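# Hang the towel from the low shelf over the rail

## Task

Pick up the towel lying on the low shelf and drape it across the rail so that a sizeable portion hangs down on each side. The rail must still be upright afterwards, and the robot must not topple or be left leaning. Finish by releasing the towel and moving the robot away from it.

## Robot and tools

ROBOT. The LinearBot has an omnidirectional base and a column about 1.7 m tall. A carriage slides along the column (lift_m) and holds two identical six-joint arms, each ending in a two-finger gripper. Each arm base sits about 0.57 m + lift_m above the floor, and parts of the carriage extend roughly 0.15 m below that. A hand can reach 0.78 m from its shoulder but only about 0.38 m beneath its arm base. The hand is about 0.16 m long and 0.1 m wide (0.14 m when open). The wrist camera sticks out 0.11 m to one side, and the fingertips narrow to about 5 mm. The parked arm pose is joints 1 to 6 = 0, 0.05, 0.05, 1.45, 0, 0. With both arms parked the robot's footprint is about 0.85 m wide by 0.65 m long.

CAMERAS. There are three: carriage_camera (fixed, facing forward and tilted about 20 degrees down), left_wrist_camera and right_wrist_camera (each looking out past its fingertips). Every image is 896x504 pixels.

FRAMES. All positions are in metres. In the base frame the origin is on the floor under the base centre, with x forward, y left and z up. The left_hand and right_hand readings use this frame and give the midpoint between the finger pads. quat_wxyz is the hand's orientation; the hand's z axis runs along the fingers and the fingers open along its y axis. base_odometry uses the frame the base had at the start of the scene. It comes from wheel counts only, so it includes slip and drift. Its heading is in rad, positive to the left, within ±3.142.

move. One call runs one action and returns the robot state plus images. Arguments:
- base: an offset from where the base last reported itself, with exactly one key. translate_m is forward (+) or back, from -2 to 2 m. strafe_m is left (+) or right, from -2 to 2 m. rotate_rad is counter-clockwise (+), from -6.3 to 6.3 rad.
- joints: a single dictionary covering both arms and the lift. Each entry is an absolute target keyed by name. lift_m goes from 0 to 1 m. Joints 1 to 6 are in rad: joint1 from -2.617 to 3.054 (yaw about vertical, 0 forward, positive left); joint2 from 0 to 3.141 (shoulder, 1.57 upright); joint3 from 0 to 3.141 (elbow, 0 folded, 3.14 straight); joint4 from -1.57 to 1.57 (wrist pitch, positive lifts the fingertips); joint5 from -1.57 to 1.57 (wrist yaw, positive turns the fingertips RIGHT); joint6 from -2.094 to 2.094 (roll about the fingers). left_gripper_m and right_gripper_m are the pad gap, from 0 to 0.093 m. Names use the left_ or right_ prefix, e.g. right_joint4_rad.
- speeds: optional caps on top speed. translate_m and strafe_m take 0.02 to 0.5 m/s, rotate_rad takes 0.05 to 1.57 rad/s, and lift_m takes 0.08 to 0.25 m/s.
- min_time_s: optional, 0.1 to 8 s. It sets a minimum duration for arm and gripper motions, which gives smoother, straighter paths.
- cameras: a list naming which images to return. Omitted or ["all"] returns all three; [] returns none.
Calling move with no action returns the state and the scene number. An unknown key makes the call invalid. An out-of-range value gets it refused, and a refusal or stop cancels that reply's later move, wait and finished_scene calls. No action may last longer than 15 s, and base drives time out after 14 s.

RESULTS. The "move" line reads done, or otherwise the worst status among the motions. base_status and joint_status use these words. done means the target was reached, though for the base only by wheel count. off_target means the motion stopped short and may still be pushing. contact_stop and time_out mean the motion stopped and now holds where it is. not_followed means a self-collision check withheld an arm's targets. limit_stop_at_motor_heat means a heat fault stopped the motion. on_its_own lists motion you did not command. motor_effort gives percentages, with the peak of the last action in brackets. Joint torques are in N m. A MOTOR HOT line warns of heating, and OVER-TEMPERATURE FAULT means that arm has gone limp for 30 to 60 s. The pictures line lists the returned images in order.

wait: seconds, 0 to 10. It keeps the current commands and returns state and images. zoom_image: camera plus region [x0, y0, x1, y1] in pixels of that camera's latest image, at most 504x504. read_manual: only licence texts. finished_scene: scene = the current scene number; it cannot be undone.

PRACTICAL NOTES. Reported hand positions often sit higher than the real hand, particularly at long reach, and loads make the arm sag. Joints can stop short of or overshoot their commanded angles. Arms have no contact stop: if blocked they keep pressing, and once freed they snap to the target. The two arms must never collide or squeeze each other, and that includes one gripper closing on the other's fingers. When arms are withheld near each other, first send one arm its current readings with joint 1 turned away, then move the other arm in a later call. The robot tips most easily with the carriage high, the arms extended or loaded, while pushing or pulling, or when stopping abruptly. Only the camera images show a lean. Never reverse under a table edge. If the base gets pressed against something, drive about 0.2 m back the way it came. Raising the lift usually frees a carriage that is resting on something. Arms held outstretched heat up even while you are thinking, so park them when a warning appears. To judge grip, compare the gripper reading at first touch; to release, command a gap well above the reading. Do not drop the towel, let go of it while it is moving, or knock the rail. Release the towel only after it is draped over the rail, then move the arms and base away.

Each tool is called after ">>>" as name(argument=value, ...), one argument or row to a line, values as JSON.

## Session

>>> move(
)

Scene clock: 0.00 s.
Joint torques (N m): no reading
base_odometry: x=+0.000 y=+0.000 heading=+0.000
base_status: not commanded
joint_positions: lift_m=+0.300 left_joint1_rad=+0.010 left_joint2_rad=+0.036 left_joint3_rad=+0.049 left_joint4_rad=+1.496 left_joint5_rad=-0.025 left_joint6_rad=+0.050 left_gripper_m=+0.09396 right_joint1_rad=-0.020 right_joint2_rad=+0.069 right_joint3_rad=+0.062 right_joint4_rad=+1.432 right_joint5_rad=+0.032 right_joint6_rad=+0.011 right_gripper_m=+0.09396
joint_status: not commanded
motor_effort: lift_m=+23 drive_wheels=+1
left_hand: x=+0.2366 y=+0.3073 z=+1.3226 quat_wxyz=(+0.999, -0.012, +0.031, +0.030) (m; base frame)
right_hand: x=+0.2586 y=-0.3092 z=+1.3243 quat_wxyz=(+0.997, +0.017, +0.073, -0.005) (m; base frame)
pictures: carriage_camera, left_wrist_camera, right_wrist_camera
camera_calibration:
left_wrist_camera: T_world_to_cam=[[0.0820471, -0.996628, -0.000441193, 0.286068], [0.764986, 0.0632609, -0.640933, 0.649205], [0.6388, 0.0522491, 0.767597, -1.06155], [0, 0, 0, 1]] pos_world=[0.158015, 0.299499, 1.23107]
right_wrist_camera: T_world_to_cam=[[0.0169666, -0.999624, 0.0215379, -0.332572], [0.726495, -0.00247492, -0.687167, 0.733304], [0.686962, 0.027306, 0.72618, -1.00425], [0, 0, 0, 1]] pos_world=[0.162783, -0.30321, 1.24033]

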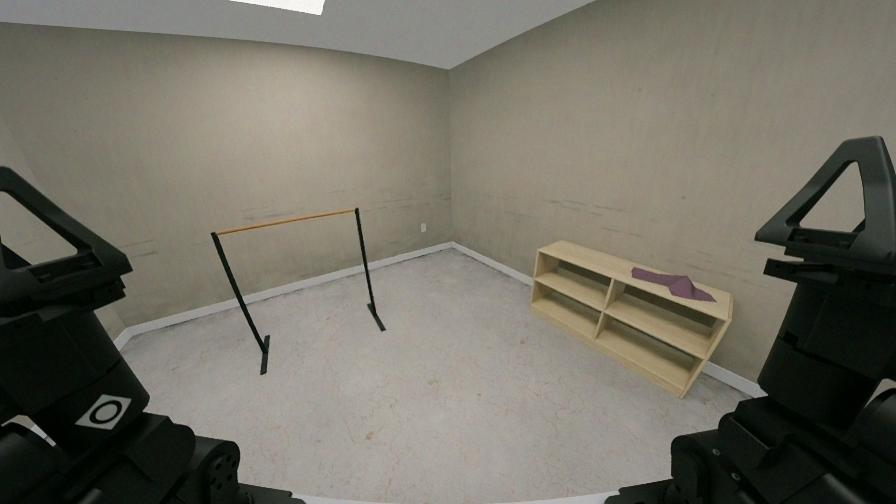

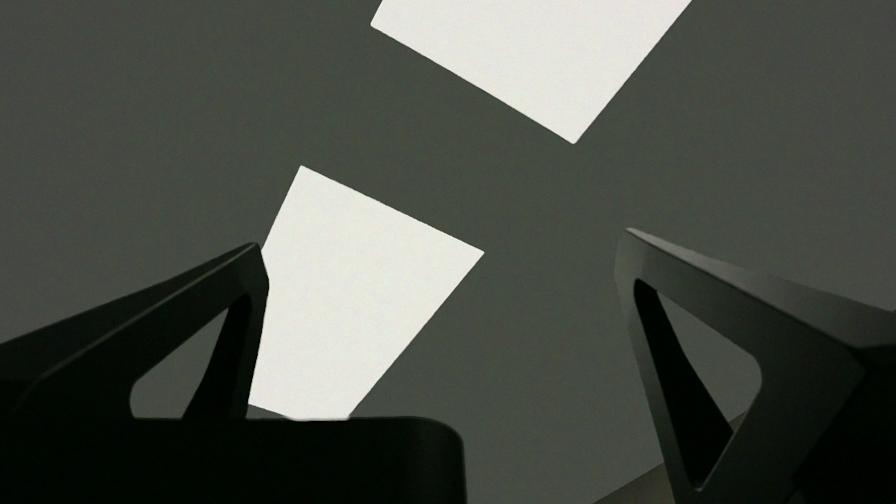

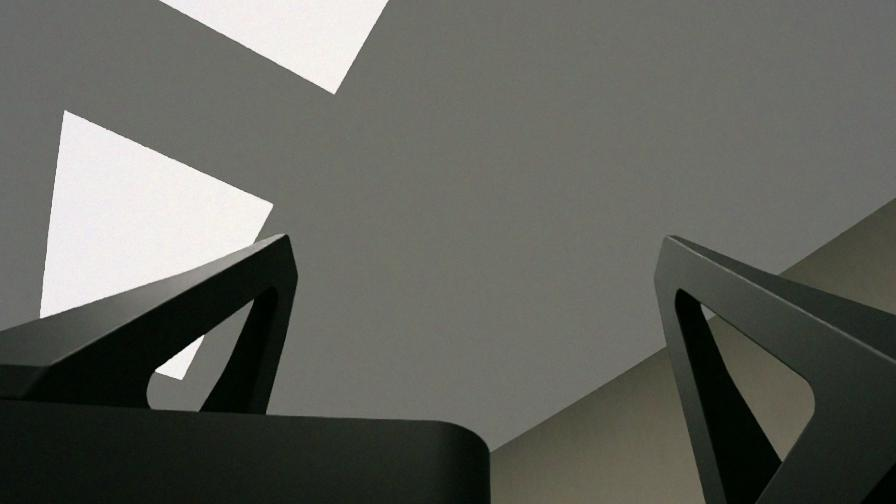

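>>> zoom_image(
  camera="carriage_camera",
  region=[500, 200, 780, 430],
)

>>> zoom_image(
  camera="carriage_camera",
  region=[190, 190, 420, 390],
)

Scaled by 1.800 from the camera's 896x504 image, which has a finer 1280x720 frame.

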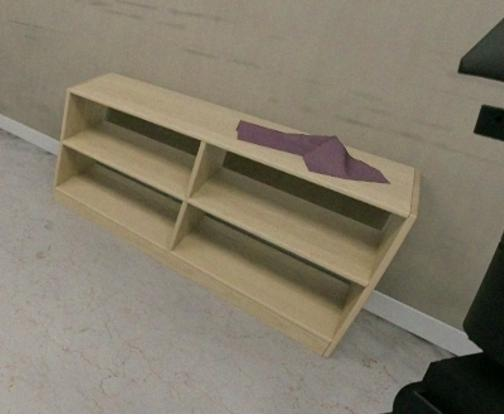

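Scaled by 2.191 from the camera's 896x504 image, which has a finer 1280x720 frame.

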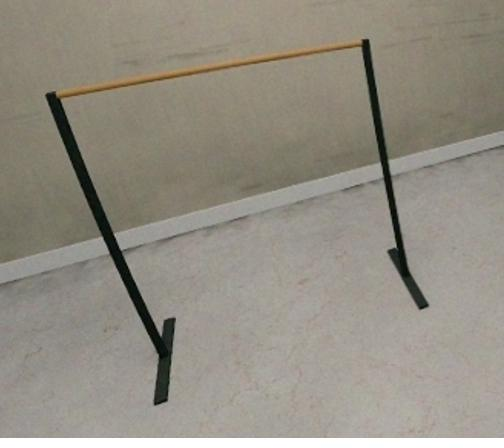

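>>> zoom_image(
  camera="carriage_camera",
  region=[610, 240, 750, 330],
)

Scaled by 3.600 from the camera's 896x504 image, which has a finer 1280x720 frame.

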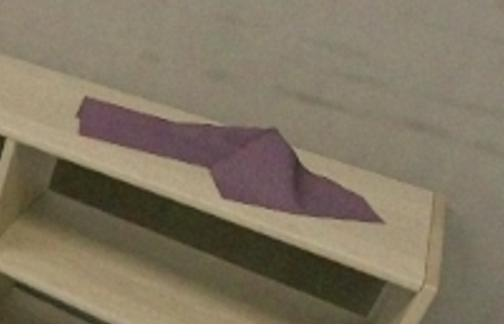

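>>> move(
  base={"rotate_rad": -1.028},
  joints={"lift_m": 0.45, "left_joint1_rad": 0, "left_joint2_rad": 0.05, "left_joint3_rad": 0.05, "left_joint4_rad": 1.45, "left_joint5_rad": 0, "left_joint6_rad": 0},
  cameras=[],
)

>>> move(
  base={"translate_m": 0.85},
  cameras=[],
)

>>> move(
  base={"strafe_m": 0.25},
  cameras=["carriage_camera"],
)

>>> zoom_image(
  camera="carriage_camera",
  region=[280, 260, 640, 460],
)

Scene clock: 53.73 s.
Joint torques (N m): left_arm=[-0.81 5 5.45 -0.33 0.15 -0.16] | right_arm=[-0.25 3.73 6.02 -0.12 0.05 0.06]
move: done
base_odometry: x=+0.000 y=+0.000 heading=-1.027
base_status: done
joint_positions: lift_m=+0.450 left_joint1_rad=+0.005 left_joint2_rad=+0.038 left_joint3_rad=+0.049 left_joint4_rad=+1.463 left_joint5_rad=-0.010 left_joint6_rad=+0.009 left_gripper_m=+0.09396 right_joint1_rad=-0.020 right_joint2_rad=+0.069 right_joint3_rad=+0.062 right_joint4_rad=+1.432 right_joint5_rad=+0.032 right_joint6_rad=+0.011 right_gripper_m=+0.09396
joint_status: all done
motor_effort: lift_m=+25(30) drive_wheels=+6(14)
left_hand: x=+0.2450 y=+0.3048 z=+1.4718 quat_wxyz=(+0.999, -0.005, +0.048, +0.007) (m; base frame)
right_hand: x=+0.2586 y=-0.3092 z=+1.4741 quat_wxyz=(+0.997, +0.017, +0.073, -0.005) (m; base frame)
pictures: none
No camera images: "cameras" was empty.

Scene clock: 57.70 s.
Joint torques (N m): left_arm=[-0.79 4.89 5.33 -0.27 0.16 -0.18] | right_arm=[-0.2 3.62 6.04 -0.09 0.04 0.05]
move: done
base_odometry: x=+0.438 y=-0.728 heading=-1.029
base_status: done
joint_positions: lift_m=+0.450 left_joint1_rad=+0.005 left_joint2_rad=+0.038 left_joint3_rad=+0.049 left_joint4_rad=+1.459 left_joint5_rad=-0.010 left_joint6_rad=+0.009 left_gripper_m=+0.09396 right_joint1_rad=-0.020 right_joint2_rad=+0.069 right_joint3_rad=+0.062 right_joint4_rad=+1.431 right_joint5_rad=+0.032 right_joint6_rad=+0.011 right_gripper_m=+0.09396
joint_status: not commanded
motor_effort: lift_m=+25(25) drive_wheels=-7(18)
left_hand: x=+0.2460 y=+0.3048 z=+1.4717 quat_wxyz=(+0.999, -0.005, +0.050, +0.007) (m; base frame)
right_hand: x=+0.2589 y=-0.3092 z=+1.4740 quat_wxyz=(+0.997, +0.017, +0.073, -0.005) (m; base frame)
pictures: none
No camera images: "cameras" was empty.

Scene clock: 60.00 s.
Joint torques (N m): left_arm=[-0.65 4.9 5.41 -0.27 0.13 -0.18] | right_arm=[-0.18 3.69 6.06 -0.1 0.1 0.07]
move: done
base_odometry: x=+0.653 y=-0.600 heading=-1.029
base_status: done
joint_positions: lift_m=+0.450 left_joint1_rad=+0.004 left_joint2_rad=+0.038 left_joint3_rad=+0.049 left_joint4_rad=+1.459 left_joint5_rad=-0.009 left_joint6_rad=+0.009 left_gripper_m=+0.09396 right_joint1_rad=-0.020 right_joint2_rad=+0.069 right_joint3_rad=+0.062 right_joint4_rad=+1.431 right_joint5_rad=+0.032 right_joint6_rad=+0.011 right_gripper_m=+0.09396
joint_status: not commanded
motor_effort: lift_m=+25(25) drive_wheels=-3(12)
left_hand: x=+0.2461 y=+0.3045 z=+1.4717 quat_wxyz=(+0.999, -0.004, +0.050, +0.006) (m; base frame)
right_hand: x=+0.2588 y=-0.3092 z=+1.4740 quat_wxyz=(+0.997, +0.017, +0.073, -0.006) (m; base frame)
pictures: carriage_camera
camera_calibration:
carriage_camera: T_world_to_cam=[[-0.00554303, -0.999684, -0.0245377, 0.0394791], [-0.377596, 0.0248139, -0.925638, 1.40729], [0.925954, 0.00413448, -0.377614, 0.408752], [0, 0, 0, 1]] pos_world=[0.15312, 0.00285626, 1.45796]

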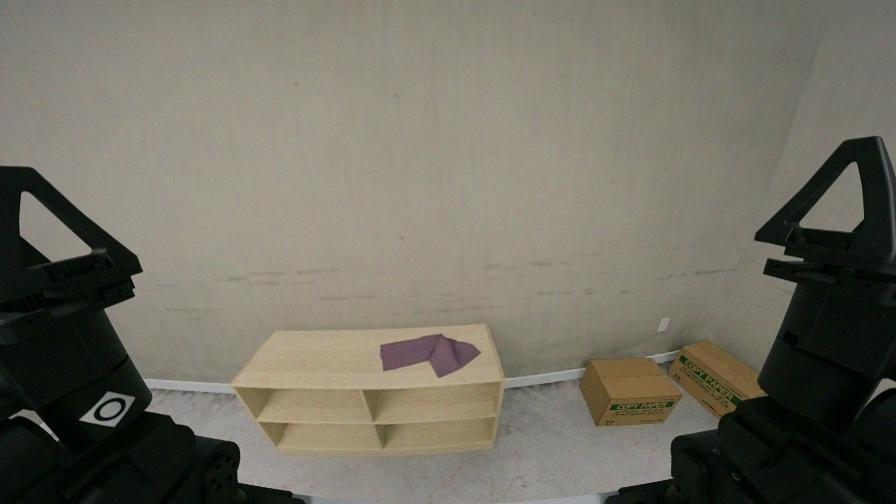

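Scaled by 1.400 from the camera's 896x504 image, which has a finer 1280x720 frame.

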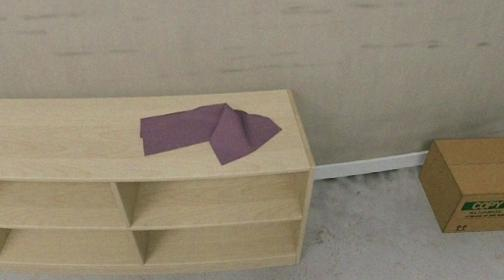

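>>> zoom_image(
  camera="carriage_camera",
  region=[360, 315, 520, 395],
)

Scaled by 3.150 from the camera's 896x504 image, which has a finer 1280x720 frame.

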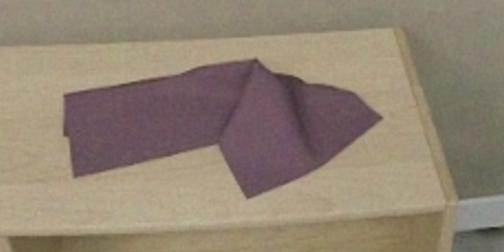

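>>> move(
  base={"translate_m": 0.375},
  speeds={"translate_m": 0.2},
  cameras=[],
)

>>> move(
  joints={"left_joint1_rad": -0.055, "left_joint2_rad": 2.122, "left_joint3_rad": 0.872, "left_joint4_rad": -0.321, "left_joint5_rad": 0, "left_joint6_rad": 1.26, "left_gripper_m": 0.093, "lift_m": 0.4},
  min_time_s=2.5,
  cameras=["carriage_camera", "left_wrist_camera"],
)

Scene clock: 93.03 s.
Joint torques (N m): left_arm=[-0.7 4.92 5.38 -0.26 0.14 -0.17] | right_arm=[-0.18 3.63 6.15 -0.11 0.06 0.06]
move: done
base_odometry: x=+0.847 y=-0.921 heading=-1.028
base_status: done
joint_positions: lift_m=+0.450 left_joint1_rad=+0.004 left_joint2_rad=+0.038 left_joint3_rad=+0.049 left_joint4_rad=+1.459 left_joint5_rad=-0.009 left_joint6_rad=+0.009 left_gripper_m=+0.09396 right_joint1_rad=-0.020 right_joint2_rad=+0.069 right_joint3_rad=+0.062 right_joint4_rad=+1.431 right_joint5_rad=+0.032 right_joint6_rad=+0.011 right_gripper_m=+0.09396
joint_status: not commanded
motor_effort: lift_m=+25(25) drive_wheels=-3(11)
left_hand: x=+0.2461 y=+0.3045 z=+1.4717 quat_wxyz=(+0.999, -0.004, +0.050, +0.006) (m; base frame)
right_hand: x=+0.2587 y=-0.3092 z=+1.4740 quat_wxyz=(+0.997, +0.017, +0.073, -0.006) (m; base frame)
pictures: none
No camera images: "cameras" was empty.

Scene clock: 95.93 s.
Joint torques (N m): left_arm=[-0.87 -6.65 4.59 0.23 0.2 0.01] | right_arm=[-0.13 3.71 6.05 -0.11 0.06 0.06]
move: done
base_odometry: x=+0.846 y=-0.921 heading=-1.028
base_status: not commanded
joint_positions: lift_m=+0.400 left_joint1_rad=-0.049 left_joint2_rad=+2.106 left_joint3_rad=+0.859 left_joint4_rad=-0.299 left_joint5_rad=-0.009 left_joint6_rad=+1.249 left_gripper_m=+0.09310 right_joint1_rad=-0.020 right_joint2_rad=+0.069 right_joint3_rad=+0.062 right_joint4_rad=+1.431 right_joint5_rad=+0.032 right_joint6_rad=+0.011 right_gripper_m=+0.09396
joint_status: all done
motor_effort: lift_m=+20(21) drive_wheels=-3(4)
left_hand: x=+0.5161 y=+0.2899 z=+0.8732 quat_wxyz=(+0.008, +0.605, +0.796, +0.011) (m; base frame)
right_hand: x=+0.2586 y=-0.3092 z=+1.4247 quat_wxyz=(+0.997, +0.017, +0.073, -0.006) (m; base frame)
pictures: carriage_camera, left_wrist_camera
camera_calibration:
carriage_camera: T_world_to_cam=[[-0.00554303, -0.999684, -0.0245377, 0.038267], [-0.377596, 0.0248139, -0.925638, 1.36157], [0.925954, 0.00413448, -0.377614, 0.390098], [0, 0, 0, 1]] pos_world=[0.15312, 0.00285626, 1.40856]
left_wrist_camera: T_world_to_cam=[[-0.968998, -0.247008, -0.00553427, 0.575188], [-0.202375, 0.780658, 0.591285, -0.636262], [-0.141732, 0.574074, -0.806444, 0.731721], [0, 0, 0, 1]] pos_world=[0.5323, 0.218717, 0.969487]

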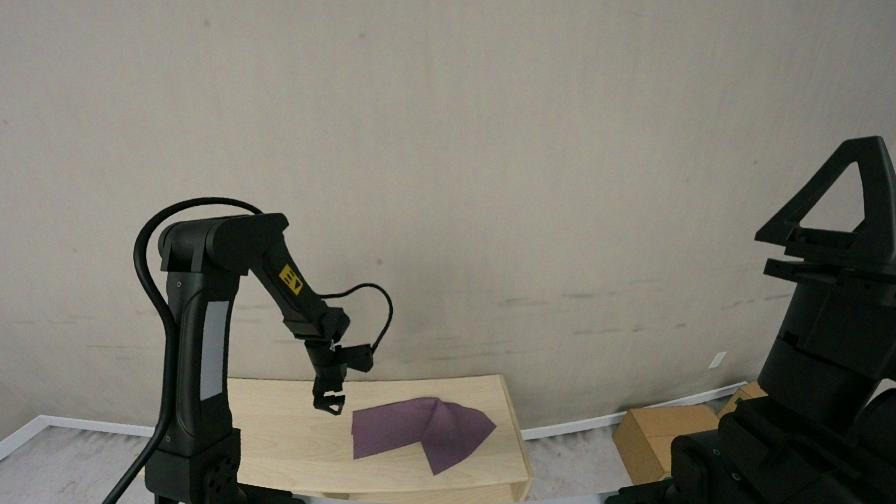

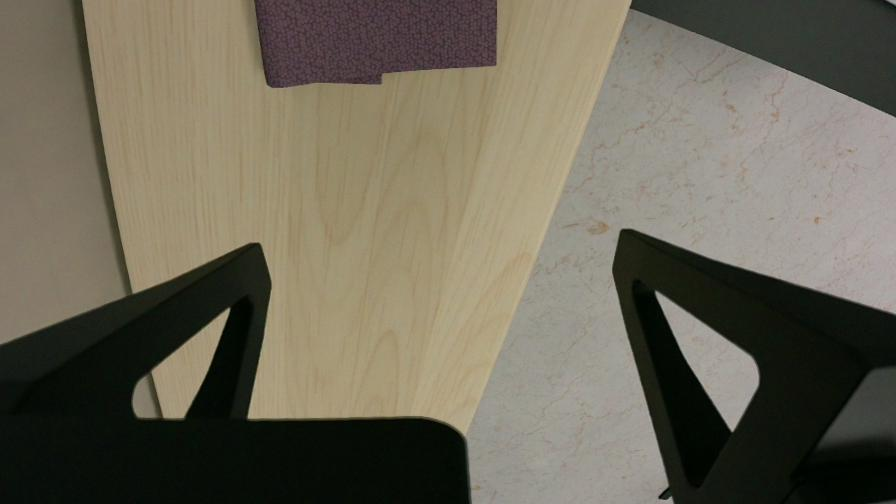

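>>> move(
  joints={"lift_m": 0.25},
  cameras=["left_wrist_camera", "carriage_camera"],
)

>>> zoom_image(
  camera="carriage_camera",
  region=[280, 330, 520, 500],
)

Scene clock: 107.17 s.
Joint torques (N m): left_arm=[-0.81 -7.3 4.05 0.29 0.22 0.01] | right_arm=[-0.2 3.66 6.04 -0.12 0.04 0.05]
move: done
base_odometry: x=+0.846 y=-0.921 heading=-1.028
base_status: not commanded
joint_positions: lift_m=+0.250 left_joint1_rad=-0.049 left_joint2_rad=+2.113 left_joint3_rad=+0.865 left_joint4_rad=-0.306 left_joint5_rad=-0.009 left_joint6_rad=+1.252 left_gripper_m=+0.09310 right_joint1_rad=-0.020 right_joint2_rad=+0.069 right_joint3_rad=+0.062 right_joint4_rad=+1.431 right_joint5_rad=+0.032 right_joint6_rad=+0.011 right_gripper_m=+0.09396
joint_status: all done
motor_effort: lift_m=+20(20) drive_wheels=-3(4)
left_hand: x=+0.5153 y=+0.2899 z=+0.7219 quat_wxyz=(+0.004, +0.605, +0.796, +0.008) (m; base frame)
right_hand: x=+0.2586 y=-0.3092 z=+1.2747 quat_wxyz=(+0.997, +0.017, +0.073, -0.006) (m; base frame)
pictures: carriage_camera, left_wrist_camera
camera_calibration:
carriage_camera: T_world_to_cam=[[-0.00554303, -0.999684, -0.0245377, 0.0345863], [-0.377596, 0.0248139, -0.925638, 1.22272], [0.925954, 0.00413448, -0.377614, 0.333456], [0, 0, 0, 1]] pos_world=[0.15312, 0.00285626, 1.25856]
left_wrist_camera: T_world_to_cam=[[-0.969567, -0.244812, 0.00254865, 0.567439], [-0.195597, 0.780829, 0.593336, -0.552023], [-0.147246, 0.574781, -0.804951, 0.611241], [0, 0, 0, 1]] pos_world=[0.532198, 0.218622, 0.818108]

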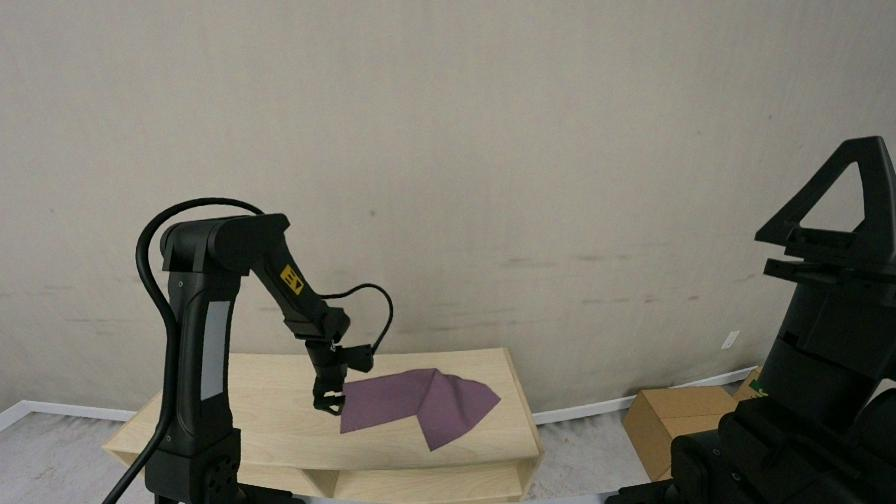

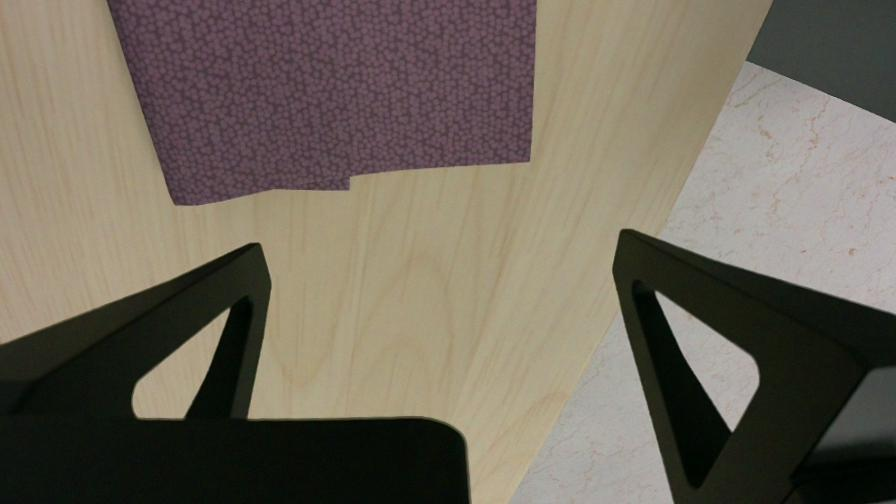

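Scaled by 2.100 from the camera's 896x504 image, which has a finer 1280x720 frame.

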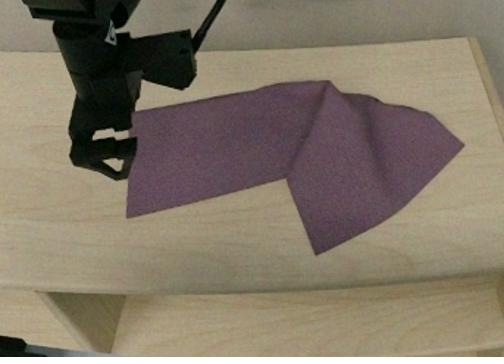

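>>> move(
  joints={"lift_m": 0.175},
  speeds={"lift_m": 0.08},
  cameras=["left_wrist_camera", "carriage_camera"],
)

>>> zoom_image(
  camera="carriage_camera",
  region=[280, 330, 520, 500],
)

Scene clock: 116.47 s.
Joint torques (N m): left_arm=[-0.91 -7.27 3.99 0.3 0.2 0.01] | right_arm=[-0.2 3.55 6 -0.11 0.04 0.06]
move: done
base_odometry: x=+0.846 y=-0.921 heading=-1.028
base_status: not commanded
joint_positions: lift_m=+0.175 left_joint1_rad=-0.049 left_joint2_rad=+2.113 left_joint3_rad=+0.865 left_joint4_rad=-0.309 left_joint5_rad=-0.009 left_joint6_rad=+1.252 left_gripper_m=+0.09310 right_joint1_rad=-0.020 right_joint2_rad=+0.069 right_joint3_rad=+0.062 right_joint4_rad=+1.431 right_joint5_rad=+0.032 right_joint6_rad=+0.011 right_gripper_m=+0.09396
joint_status: all done
motor_effort: lift_m=+20(20) drive_wheels=-3(4)
left_hand: x=+0.5149 y=+0.2899 z=+0.6469 quat_wxyz=(+0.003, +0.605, +0.796, +0.008) (m; base frame)
right_hand: x=+0.2586 y=-0.3092 z=+1.1997 quat_wxyz=(+0.997, +0.017, +0.073, -0.006) (m; base frame)
pictures: carriage_camera, left_wrist_camera
camera_calibration:
carriage_camera: T_world_to_cam=[[-0.00554303, -0.999684, -0.0245377, 0.032746], [-0.377596, 0.0248139, -0.925638, 1.1533], [0.925954, 0.00413448, -0.377614, 0.305135], [0, 0, 0, 1]] pos_world=[0.15312, 0.00285626, 1.18356]
left_wrist_camera: T_world_to_cam=[[-0.969583, -0.244717, 0.00473745, 0.565795], [-0.194166, 0.780792, 0.593855, -0.508645], [-0.149026, 0.574872, -0.804558, 0.551398], [0, 0, 0, 1]] pos_world=[0.531996, 0.218623, 0.743013]

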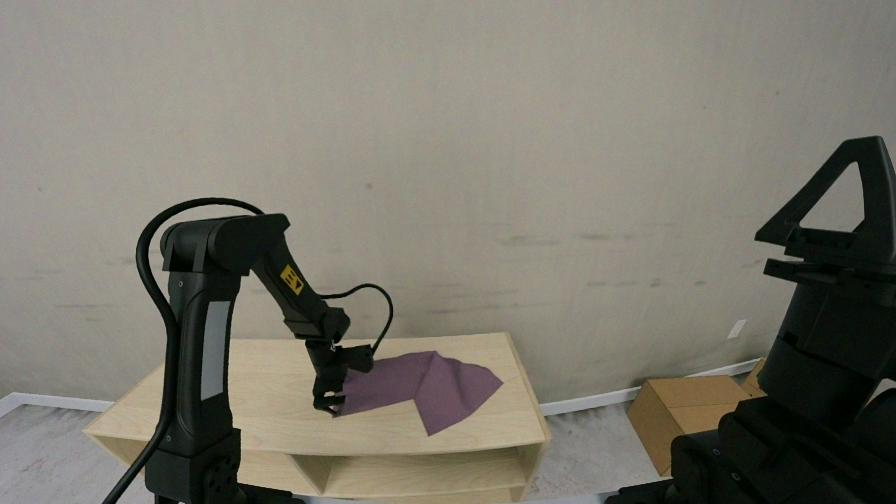

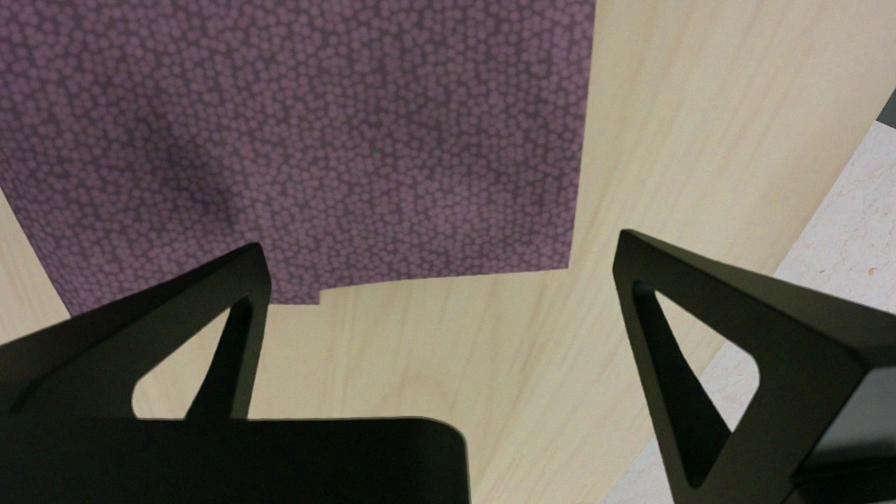

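Scaled by 2.100 from the camera's 896x504 image, which has a finer 1280x720 frame.

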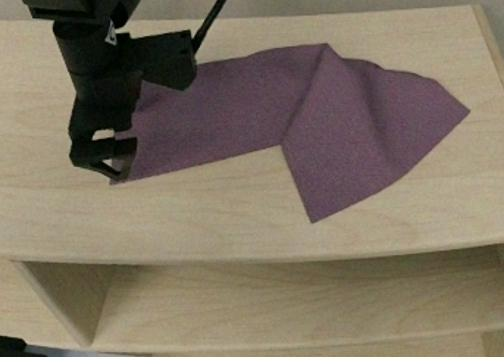

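>>> move(
  joints={"lift_m": 0.14},
  speeds={"lift_m": 0.08},
  cameras=["left_wrist_camera"],
)

Scene clock: 119.67 s.
Joint torques (N m): left_arm=[-0.68 -2.45 3.21 1.01 0.32 0.01] | right_arm=[-0.18 3.73 5.96 -0.1 0.06 0.06]
move: done
base_odometry: x=+0.846 y=-0.921 heading=-1.028
base_status: not commanded
joint_positions: lift_m=+0.141 left_joint1_rad=-0.051 left_joint2_rad=+2.061 left_joint3_rad=+0.879 left_joint4_rad=-0.372 left_joint5_rad=-0.019 left_joint6_rad=+1.252 left_gripper_m=+0.09304 right_joint1_rad=-0.020 right_joint2_rad=+0.069 right_joint3_rad=+0.062 right_joint4_rad=+1.431 right_joint5_rad=+0.032 right_joint6_rad=+0.011 right_gripper_m=+0.09396
joint_status: all done
motor_effort: lift_m=+16(18) drive_wheels=+5(5)
left_hand: x=+0.5172 y=+0.2911 z=+0.6284 quat_wxyz=(+0.001, +0.606, +0.795, +0.012) (m; base frame)
right_hand: x=+0.2586 y=-0.3092 z=+1.1652 quat_wxyz=(+0.997, +0.017, +0.073, -0.006) (m; base frame)
pictures: left_wrist_camera
camera_calibration:
left_wrist_camera: T_world_to_cam=[[-0.970098, -0.242714, -0.000260996, 0.571221], [-0.19403, 0.774869, 0.601607, -0.501308], [-0.145816, 0.583668, -0.798792, 0.528302], [0, 0, 0, 1]] pos_world=[0.533906, 0.218738, 0.723743]

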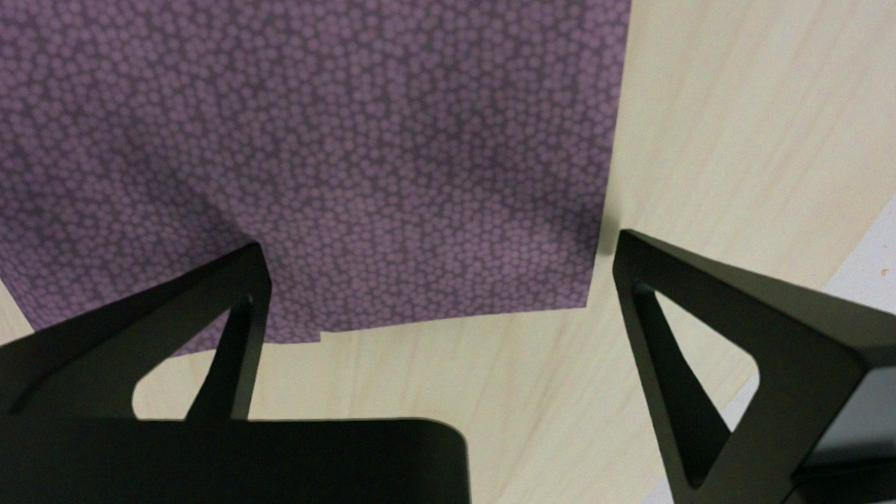

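>>> move(
  joints={"left_gripper_m": 0.0},
  min_time_s=2.5,
  cameras=["left_wrist_camera"],
)

Scene clock: 124.63 s.
Joint torques (N m): left_arm=[-0.96 -3.78 2.29 0.04 0.67 -0.01] | right_arm=[-0.14 3.66 6.05 -0.11 0.05 0.06]
move: done
base_odometry: x=+0.846 y=-0.921 heading=-1.028
base_status: not commanded
joint_positions: lift_m=+0.141 left_joint1_rad=-0.047 left_joint2_rad=+2.071 left_joint3_rad=+0.893 left_joint4_rad=-0.255 left_joint5_rad=-0.054 left_joint6_rad=+1.252 left_gripper_m=+0.00328 right_joint1_rad=-0.020 right_joint2_rad=+0.069 right_joint3_rad=+0.062 right_joint4_rad=+1.431 right_joint5_rad=+0.032 right_joint6_rad=+0.011 right_gripper_m=+0.09396
joint_status: all done
motor_effort: lift_m=+17(17) drive_wheels=+5(5)
left_hand: x=+0.5505 y=+0.2966 z=+0.6303 quat_wxyz=(+0.041, +0.602, +0.795, +0.061) (m; base frame)
right_hand: x=+0.2586 y=-0.3092 z=+1.1651 quat_wxyz=(+0.997, +0.017, +0.073, -0.006) (m; base frame)
pictures: left_wrist_camera
camera_calibration:
left_wrist_camera: T_world_to_cam=[[-0.960718, -0.247162, -0.126222, 0.680355], [-0.272719, 0.756496, 0.594423, -0.446937], [-0.0514321, 0.605496, -0.794185, 0.470204], [0, 0, 0, 1]] pos_world=[0.555925, 0.221557, 0.724974]

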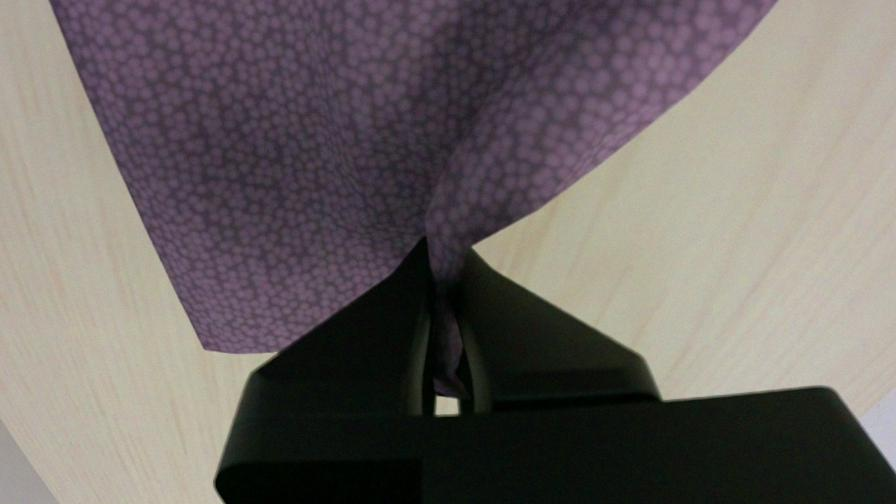

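>>> move(
  joints={"lift_m": 0.35},
  speeds={"lift_m": 0.12},
  cameras=["left_wrist_camera", "carriage_camera"],
)

>>> move(
  joints={"lift_m": 0.75},
  speeds={"lift_m": 0.2},
  cameras=["left_wrist_camera", "carriage_camera"],
)

Scene clock: 130.30 s.
Joint torques (N m): left_arm=[-0.85 -6.97 3.3 0.3 0.23 0.01] | right_arm=[-0.25 3.56 6.05 -0.08 0.05 0.06]
move: done
base_odometry: x=+0.846 y=-0.921 heading=-1.028
base_status: not commanded
joint_positions: lift_m=+0.350 left_joint1_rad=-0.050 left_joint2_rad=+2.107 left_joint3_rad=+0.874 left_joint4_rad=-0.304 left_joint5_rad=-0.011 left_joint6_rad=+1.252 left_gripper_m=+0.00314 right_joint1_rad=-0.020 right_joint2_rad=+0.069 right_joint3_rad=+0.062 right_joint4_rad=+1.431 right_joint5_rad=+0.032 right_joint6_rad=+0.011 right_gripper_m=+0.09396
joint_status: all done
motor_effort: lift_m=+25(29) drive_wheels=+4(5)
left_hand: x=+0.5218 y=+0.2899 z=+0.8243 quat_wxyz=(+0.011, +0.606, +0.796, +0.014) (m; base frame)
right_hand: x=+0.2587 y=-0.3092 z=+1.3740 quat_wxyz=(+0.997, +0.017, +0.073, -0.006) (m; base frame)
pictures: carriage_camera, left_wrist_camera
camera_calibration:
carriage_camera: T_world_to_cam=[[-0.00554303, -0.999684, -0.0245377, 0.0370229], [-0.377596, 0.0248139, -0.925638, 1.31464], [0.925954, 0.00413448, -0.377614, 0.370953], [0, 0, 0, 1]] pos_world=[0.15312, 0.00285626, 1.35786]
left_wrist_camera: T_world_to_cam=[[-0.969633, -0.244082, -0.015372, 0.58801], [-0.205707, 0.779962, 0.591053, -0.604181], [-0.132276, 0.576267, -0.806486, 0.68759], [0, 0, 0, 1]] pos_world=[0.536821, 0.218526, 0.920674]

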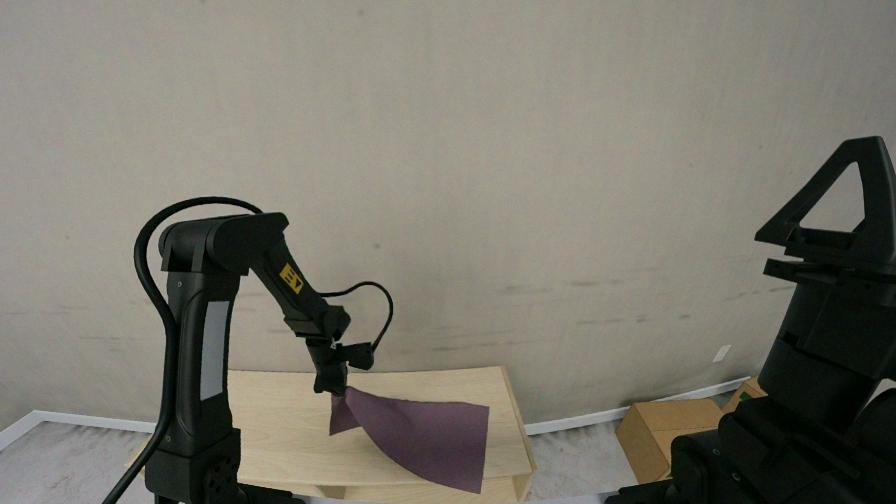

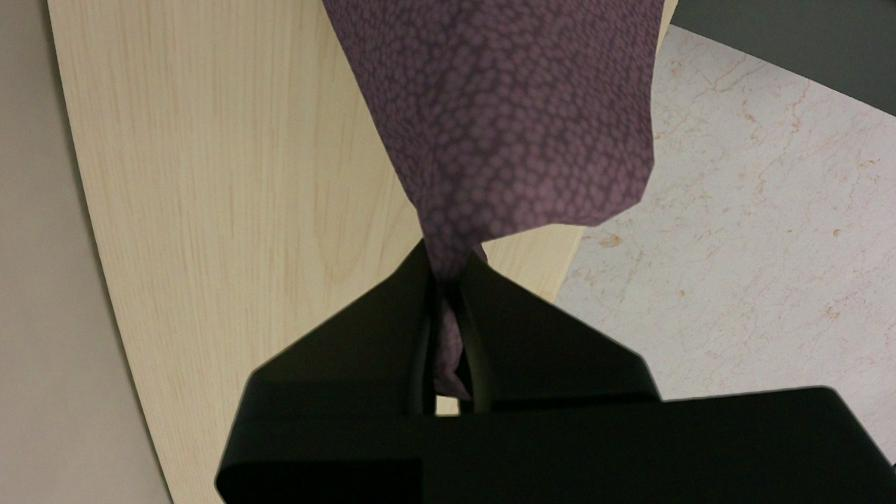

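Scene clock: 132.77 s.
Joint torques (N m): left_arm=[-0.79 -7.58 3.36 0.33 0.22 0] | right_arm=[-0.1 3.69 5.96 -0.09 0.04 0.07]
move: done
base_odometry: x=+0.846 y=-0.921 heading=-1.028
base_status: not commanded
joint_positions: lift_m=+0.750 left_joint1_rad=-0.050 left_joint2_rad=+2.114 left_joint3_rad=+0.874 left_joint4_rad=-0.310 left_joint5_rad=-0.011 left_joint6_rad=+1.253 left_gripper_m=+0.00313 right_joint1_rad=-0.020 right_joint2_rad=+0.069 right_joint3_rad=+0.062 right_joint4_rad=+1.431 right_joint5_rad=+0.032 right_joint6_rad=+0.011 right_gripper_m=+0.09396
joint_status: all done
motor_effort: lift_m=+24(30) drive_wheels=+4(4)
left_hand: x=+0.5189 y=+0.2900 z=+1.2226 quat_wxyz=(+0.006, +0.606, +0.795, +0.011) (m; base frame)
right_hand: x=+0.2587 y=-0.3092 z=+1.7741 quat_wxyz=(+0.997, +0.017, +0.073, -0.006) (m; base frame)
pictures: carriage_camera, left_wrist_camera
camera_calibration:
carriage_camera: T_world_to_cam=[[-0.00554303, -0.999684, -0.0245377, 0.0468404], [-0.377596, 0.0248139, -0.925638, 1.68498], [0.925954, 0.00413448, -0.377614, 0.522036], [0, 0, 0, 1]] pos_world=[0.15312, 0.00285626, 1.75796]
left_wrist_camera: T_world_to_cam=[[-0.969847, -0.243686, -0.0036057, 0.57698], [-0.198162, 0.779882, 0.59373, -0.84728], [-0.141872, 0.576542, -0.804656, 1.01095], [0, 0, 0, 1]] pos_world=[0.535109, 0.218527, 1.3186]

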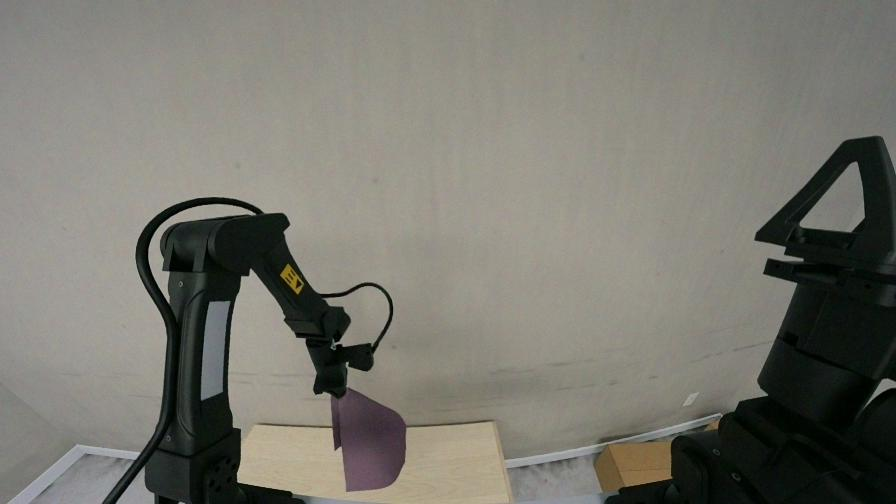

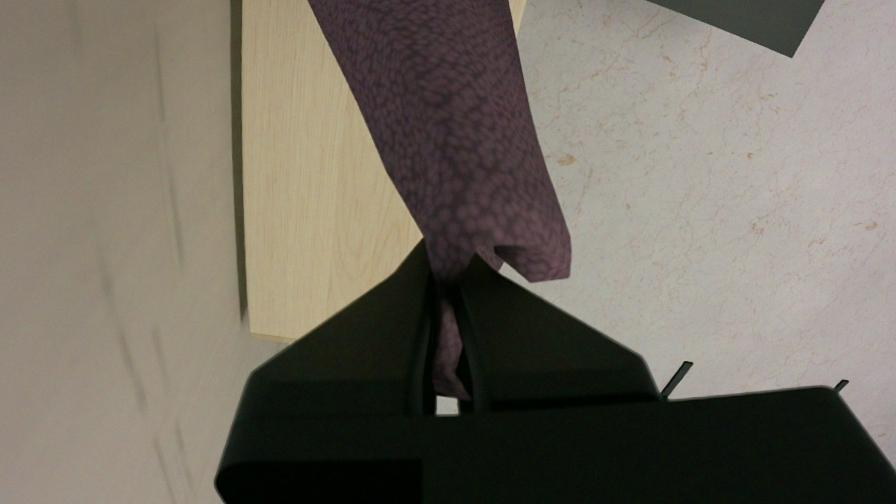

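>>> move(
  base={"translate_m": -1.3},
  joints={"lift_m": 0.85},
  speeds={"translate_m": 0.35},
  cameras=["carriage_camera"],
)

>>> zoom_image(
  camera="carriage_camera",
  region=[260, 340, 480, 504],
)

>>> move(
  base={"rotate_rad": 1.61},
  speeds={"rotate_rad": 0.8},
  cameras=["carriage_camera"],
)

>>> zoom_image(
  camera="carriage_camera",
  region=[240, 280, 660, 504],
)

Scene clock: 152.80 s.
Joint torques (N m): left_arm=[-0.84 -7.73 3.25 0.32 0.18 0] | right_arm=[-0.2 3.52 6.09 -0.09 0.05 0.06]
move: done
base_odometry: x=+0.175 y=+0.193 heading=-1.028
base_status: done
joint_positions: lift_m=+0.850 left_joint1_rad=-0.050 left_joint2_rad=+2.115 left_joint3_rad=+0.874 left_joint4_rad=-0.311 left_joint5_rad=-0.008 left_joint6_rad=+1.253 left_gripper_m=+0.00313 right_joint1_rad=-0.020 right_joint2_rad=+0.069 right_joint3_rad=+0.062 right_joint4_rad=+1.430 right_joint5_rad=+0.033 right_joint6_rad=+0.011 right_gripper_m=+0.09396
joint_status: all done
motor_effort: lift_m=+25(30) drive_wheels=-1(14)
left_hand: x=+0.5179 y=+0.2895 z=+1.3220 quat_wxyz=(+0.005, +0.606, +0.795, +0.008) (m; base frame)
right_hand: x=+0.2591 y=-0.3093 z=+1.8740 quat_wxyz=(+0.997, +0.018, +0.074, -0.006) (m; base frame)
pictures: carriage_camera
camera_calibration:
carriage_camera: T_world_to_cam=[[-0.00554303, -0.999684, -0.0245377, 0.0492942], [-0.377596, 0.0248139, -0.925638, 1.77755], [0.925954, 0.00413448, -0.377614, 0.559798], [0, 0, 0, 1]] pos_world=[0.15312, 0.00285626, 1.85796]

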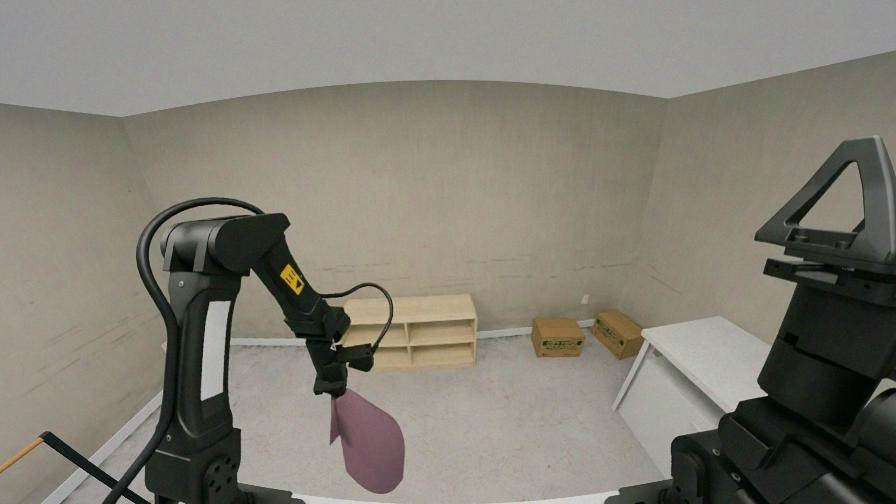

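Scaled by 2.291 from the camera's 896x504 image, which has a finer 1280x720 frame.

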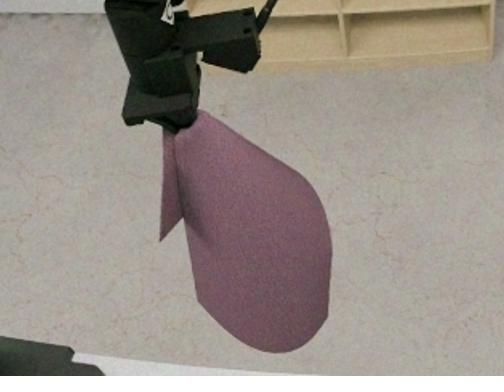

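Scene clock: 156.10 s.
Joint torques (N m): left_arm=[-0.49 -7.6 3.36 0.33 0.2 -0.01] | right_arm=[-0.16 3.7 6.12 -0.09 0.04 0.05]
move: done
base_odometry: x=+0.176 y=+0.193 heading=+0.581
base_status: done
joint_positions: lift_m=+0.850 left_joint1_rad=-0.053 left_joint2_rad=+2.115 left_joint3_rad=+0.874 left_joint4_rad=-0.311 left_joint5_rad=-0.008 left_joint6_rad=+1.253 left_gripper_m=+0.00313 right_joint1_rad=-0.020 right_joint2_rad=+0.069 right_joint3_rad=+0.062 right_joint4_rad=+1.430 right_joint5_rad=+0.033 right_joint6_rad=+0.011 right_gripper_m=+0.09397
joint_status: not commanded
motor_effort: lift_m=+25(25) drive_wheels=+7(13)
left_hand: x=+0.5179 y=+0.2883 z=+1.3220 quat_wxyz=(+0.005, +0.607, +0.794, +0.008) (m; base frame)
right_hand: x=+0.2591 y=-0.3093 z=+1.8740 quat_wxyz=(+0.997, +0.018, +0.074, -0.006) (m; base frame)
pictures: carriage_camera
camera_calibration:
carriage_camera: T_world_to_cam=[[-0.00554303, -0.999684, -0.0245377, 0.0492942], [-0.377596, 0.0248139, -0.925638, 1.77755], [0.925954, 0.00413448, -0.377614, 0.559798], [0, 0, 0, 1]] pos_world=[0.15312, 0.00285626, 1.85796]

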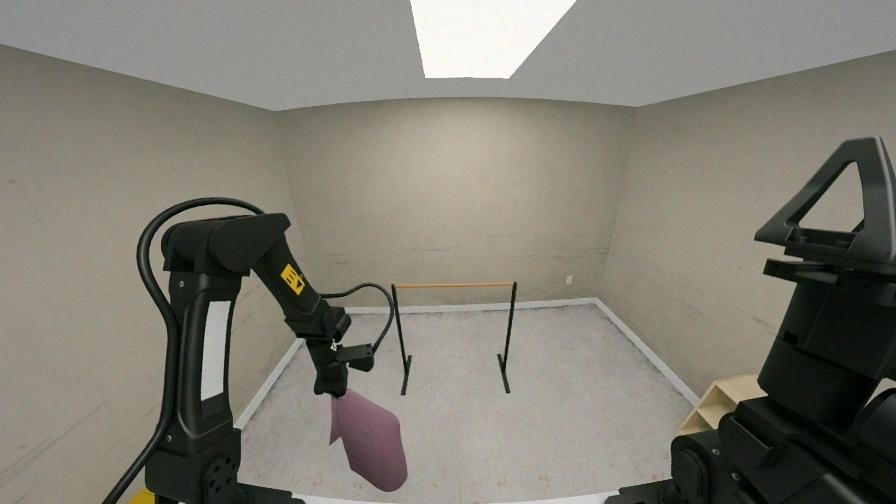

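Scaled by 1.200 from the camera's 896x504 image, which has a finer 1280x720 frame.

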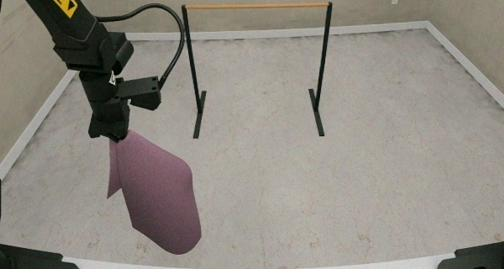

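>>> zoom_image(
  camera="carriage_camera",
  region=[370, 270, 540, 400],
)

Scaled by 2.965 from the camera's 896x504 image, which has a finer 1280x720 frame.

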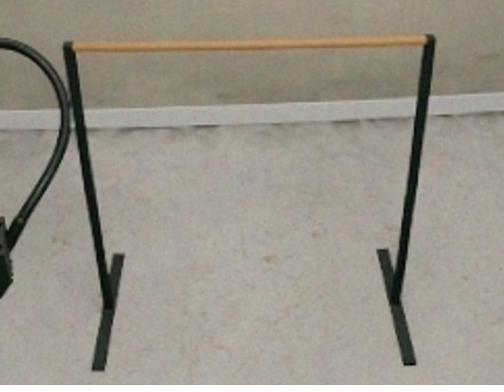

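>>> move(
  base={"strafe_m": -0.045},
  joints={"lift_m": 0.82, "left_joint1_rad": -0.38, "left_joint2_rad": 2.79, "left_joint3_rad": 2.18, "left_joint4_rad": -0.44, "left_joint5_rad": 0, "left_joint6_rad": 0.95},
  min_time_s=3,
  speeds={"strafe_m": 0.1},
  cameras=["carriage_camera"],
)

>>> zoom_image(
  camera="carriage_camera",
  region=[330, 250, 580, 470],
)

Scene clock: 190.53 s.
Joint torques (N m): left_arm=[-0.75 -12.6 8.43 1.45 0.18 -0.21] | right_arm=[-0.13 3.66 5.98 -0.1 0.04 0.08]
move: done
base_odometry: x=+0.200 y=+0.155 heading=+0.582
base_status: done
joint_positions: lift_m=+0.820 left_joint1_rad=-0.375 left_joint2_rad=+2.764 left_joint3_rad=+2.155 left_joint4_rad=-0.424 left_joint5_rad=-0.007 left_joint6_rad=+0.960 left_gripper_m=+0.00313 right_joint1_rad=-0.020 right_joint2_rad=+0.069 right_joint3_rad=+0.062 right_joint4_rad=+1.430 right_joint5_rad=+0.033 right_joint6_rad=+0.011 right_gripper_m=+0.09397
joint_status: all done
motor_effort: lift_m=+20(20) drive_wheels=+6(9)
left_hand: x=+0.8043 y=+0.0744 z=+1.3200 quat_wxyz=(+0.253, +0.596, +0.758, +0.080) (m; base frame)
right_hand: x=+0.2590 y=-0.3093 z=+1.8447 quat_wxyz=(+0.997, +0.018, +0.074, -0.005) (m; base frame)
pictures: carriage_camera
camera_calibration:
carriage_camera: T_world_to_cam=[[-0.00554303, -0.999684, -0.0245377, 0.0485728], [-0.377596, 0.0248139, -0.925638, 1.75033], [0.925954, 0.00413448, -0.377614, 0.548696], [0, 0, 0, 1]] pos_world=[0.15312, 0.00285626, 1.82856]

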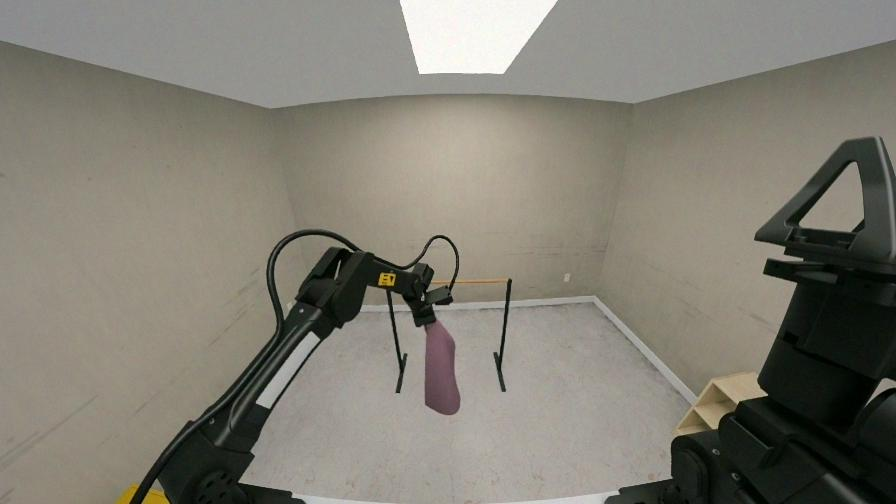

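Scaled by 2.016 from the camera's 896x504 image, which has a finer 1280x720 frame.

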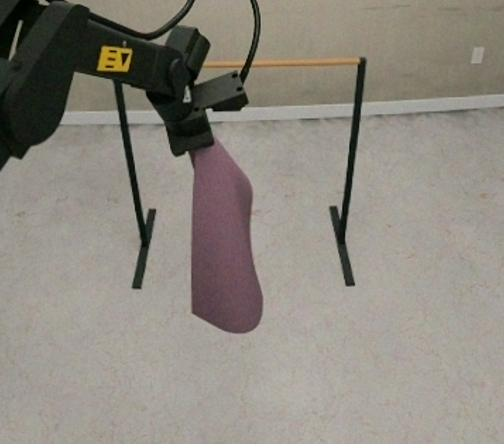

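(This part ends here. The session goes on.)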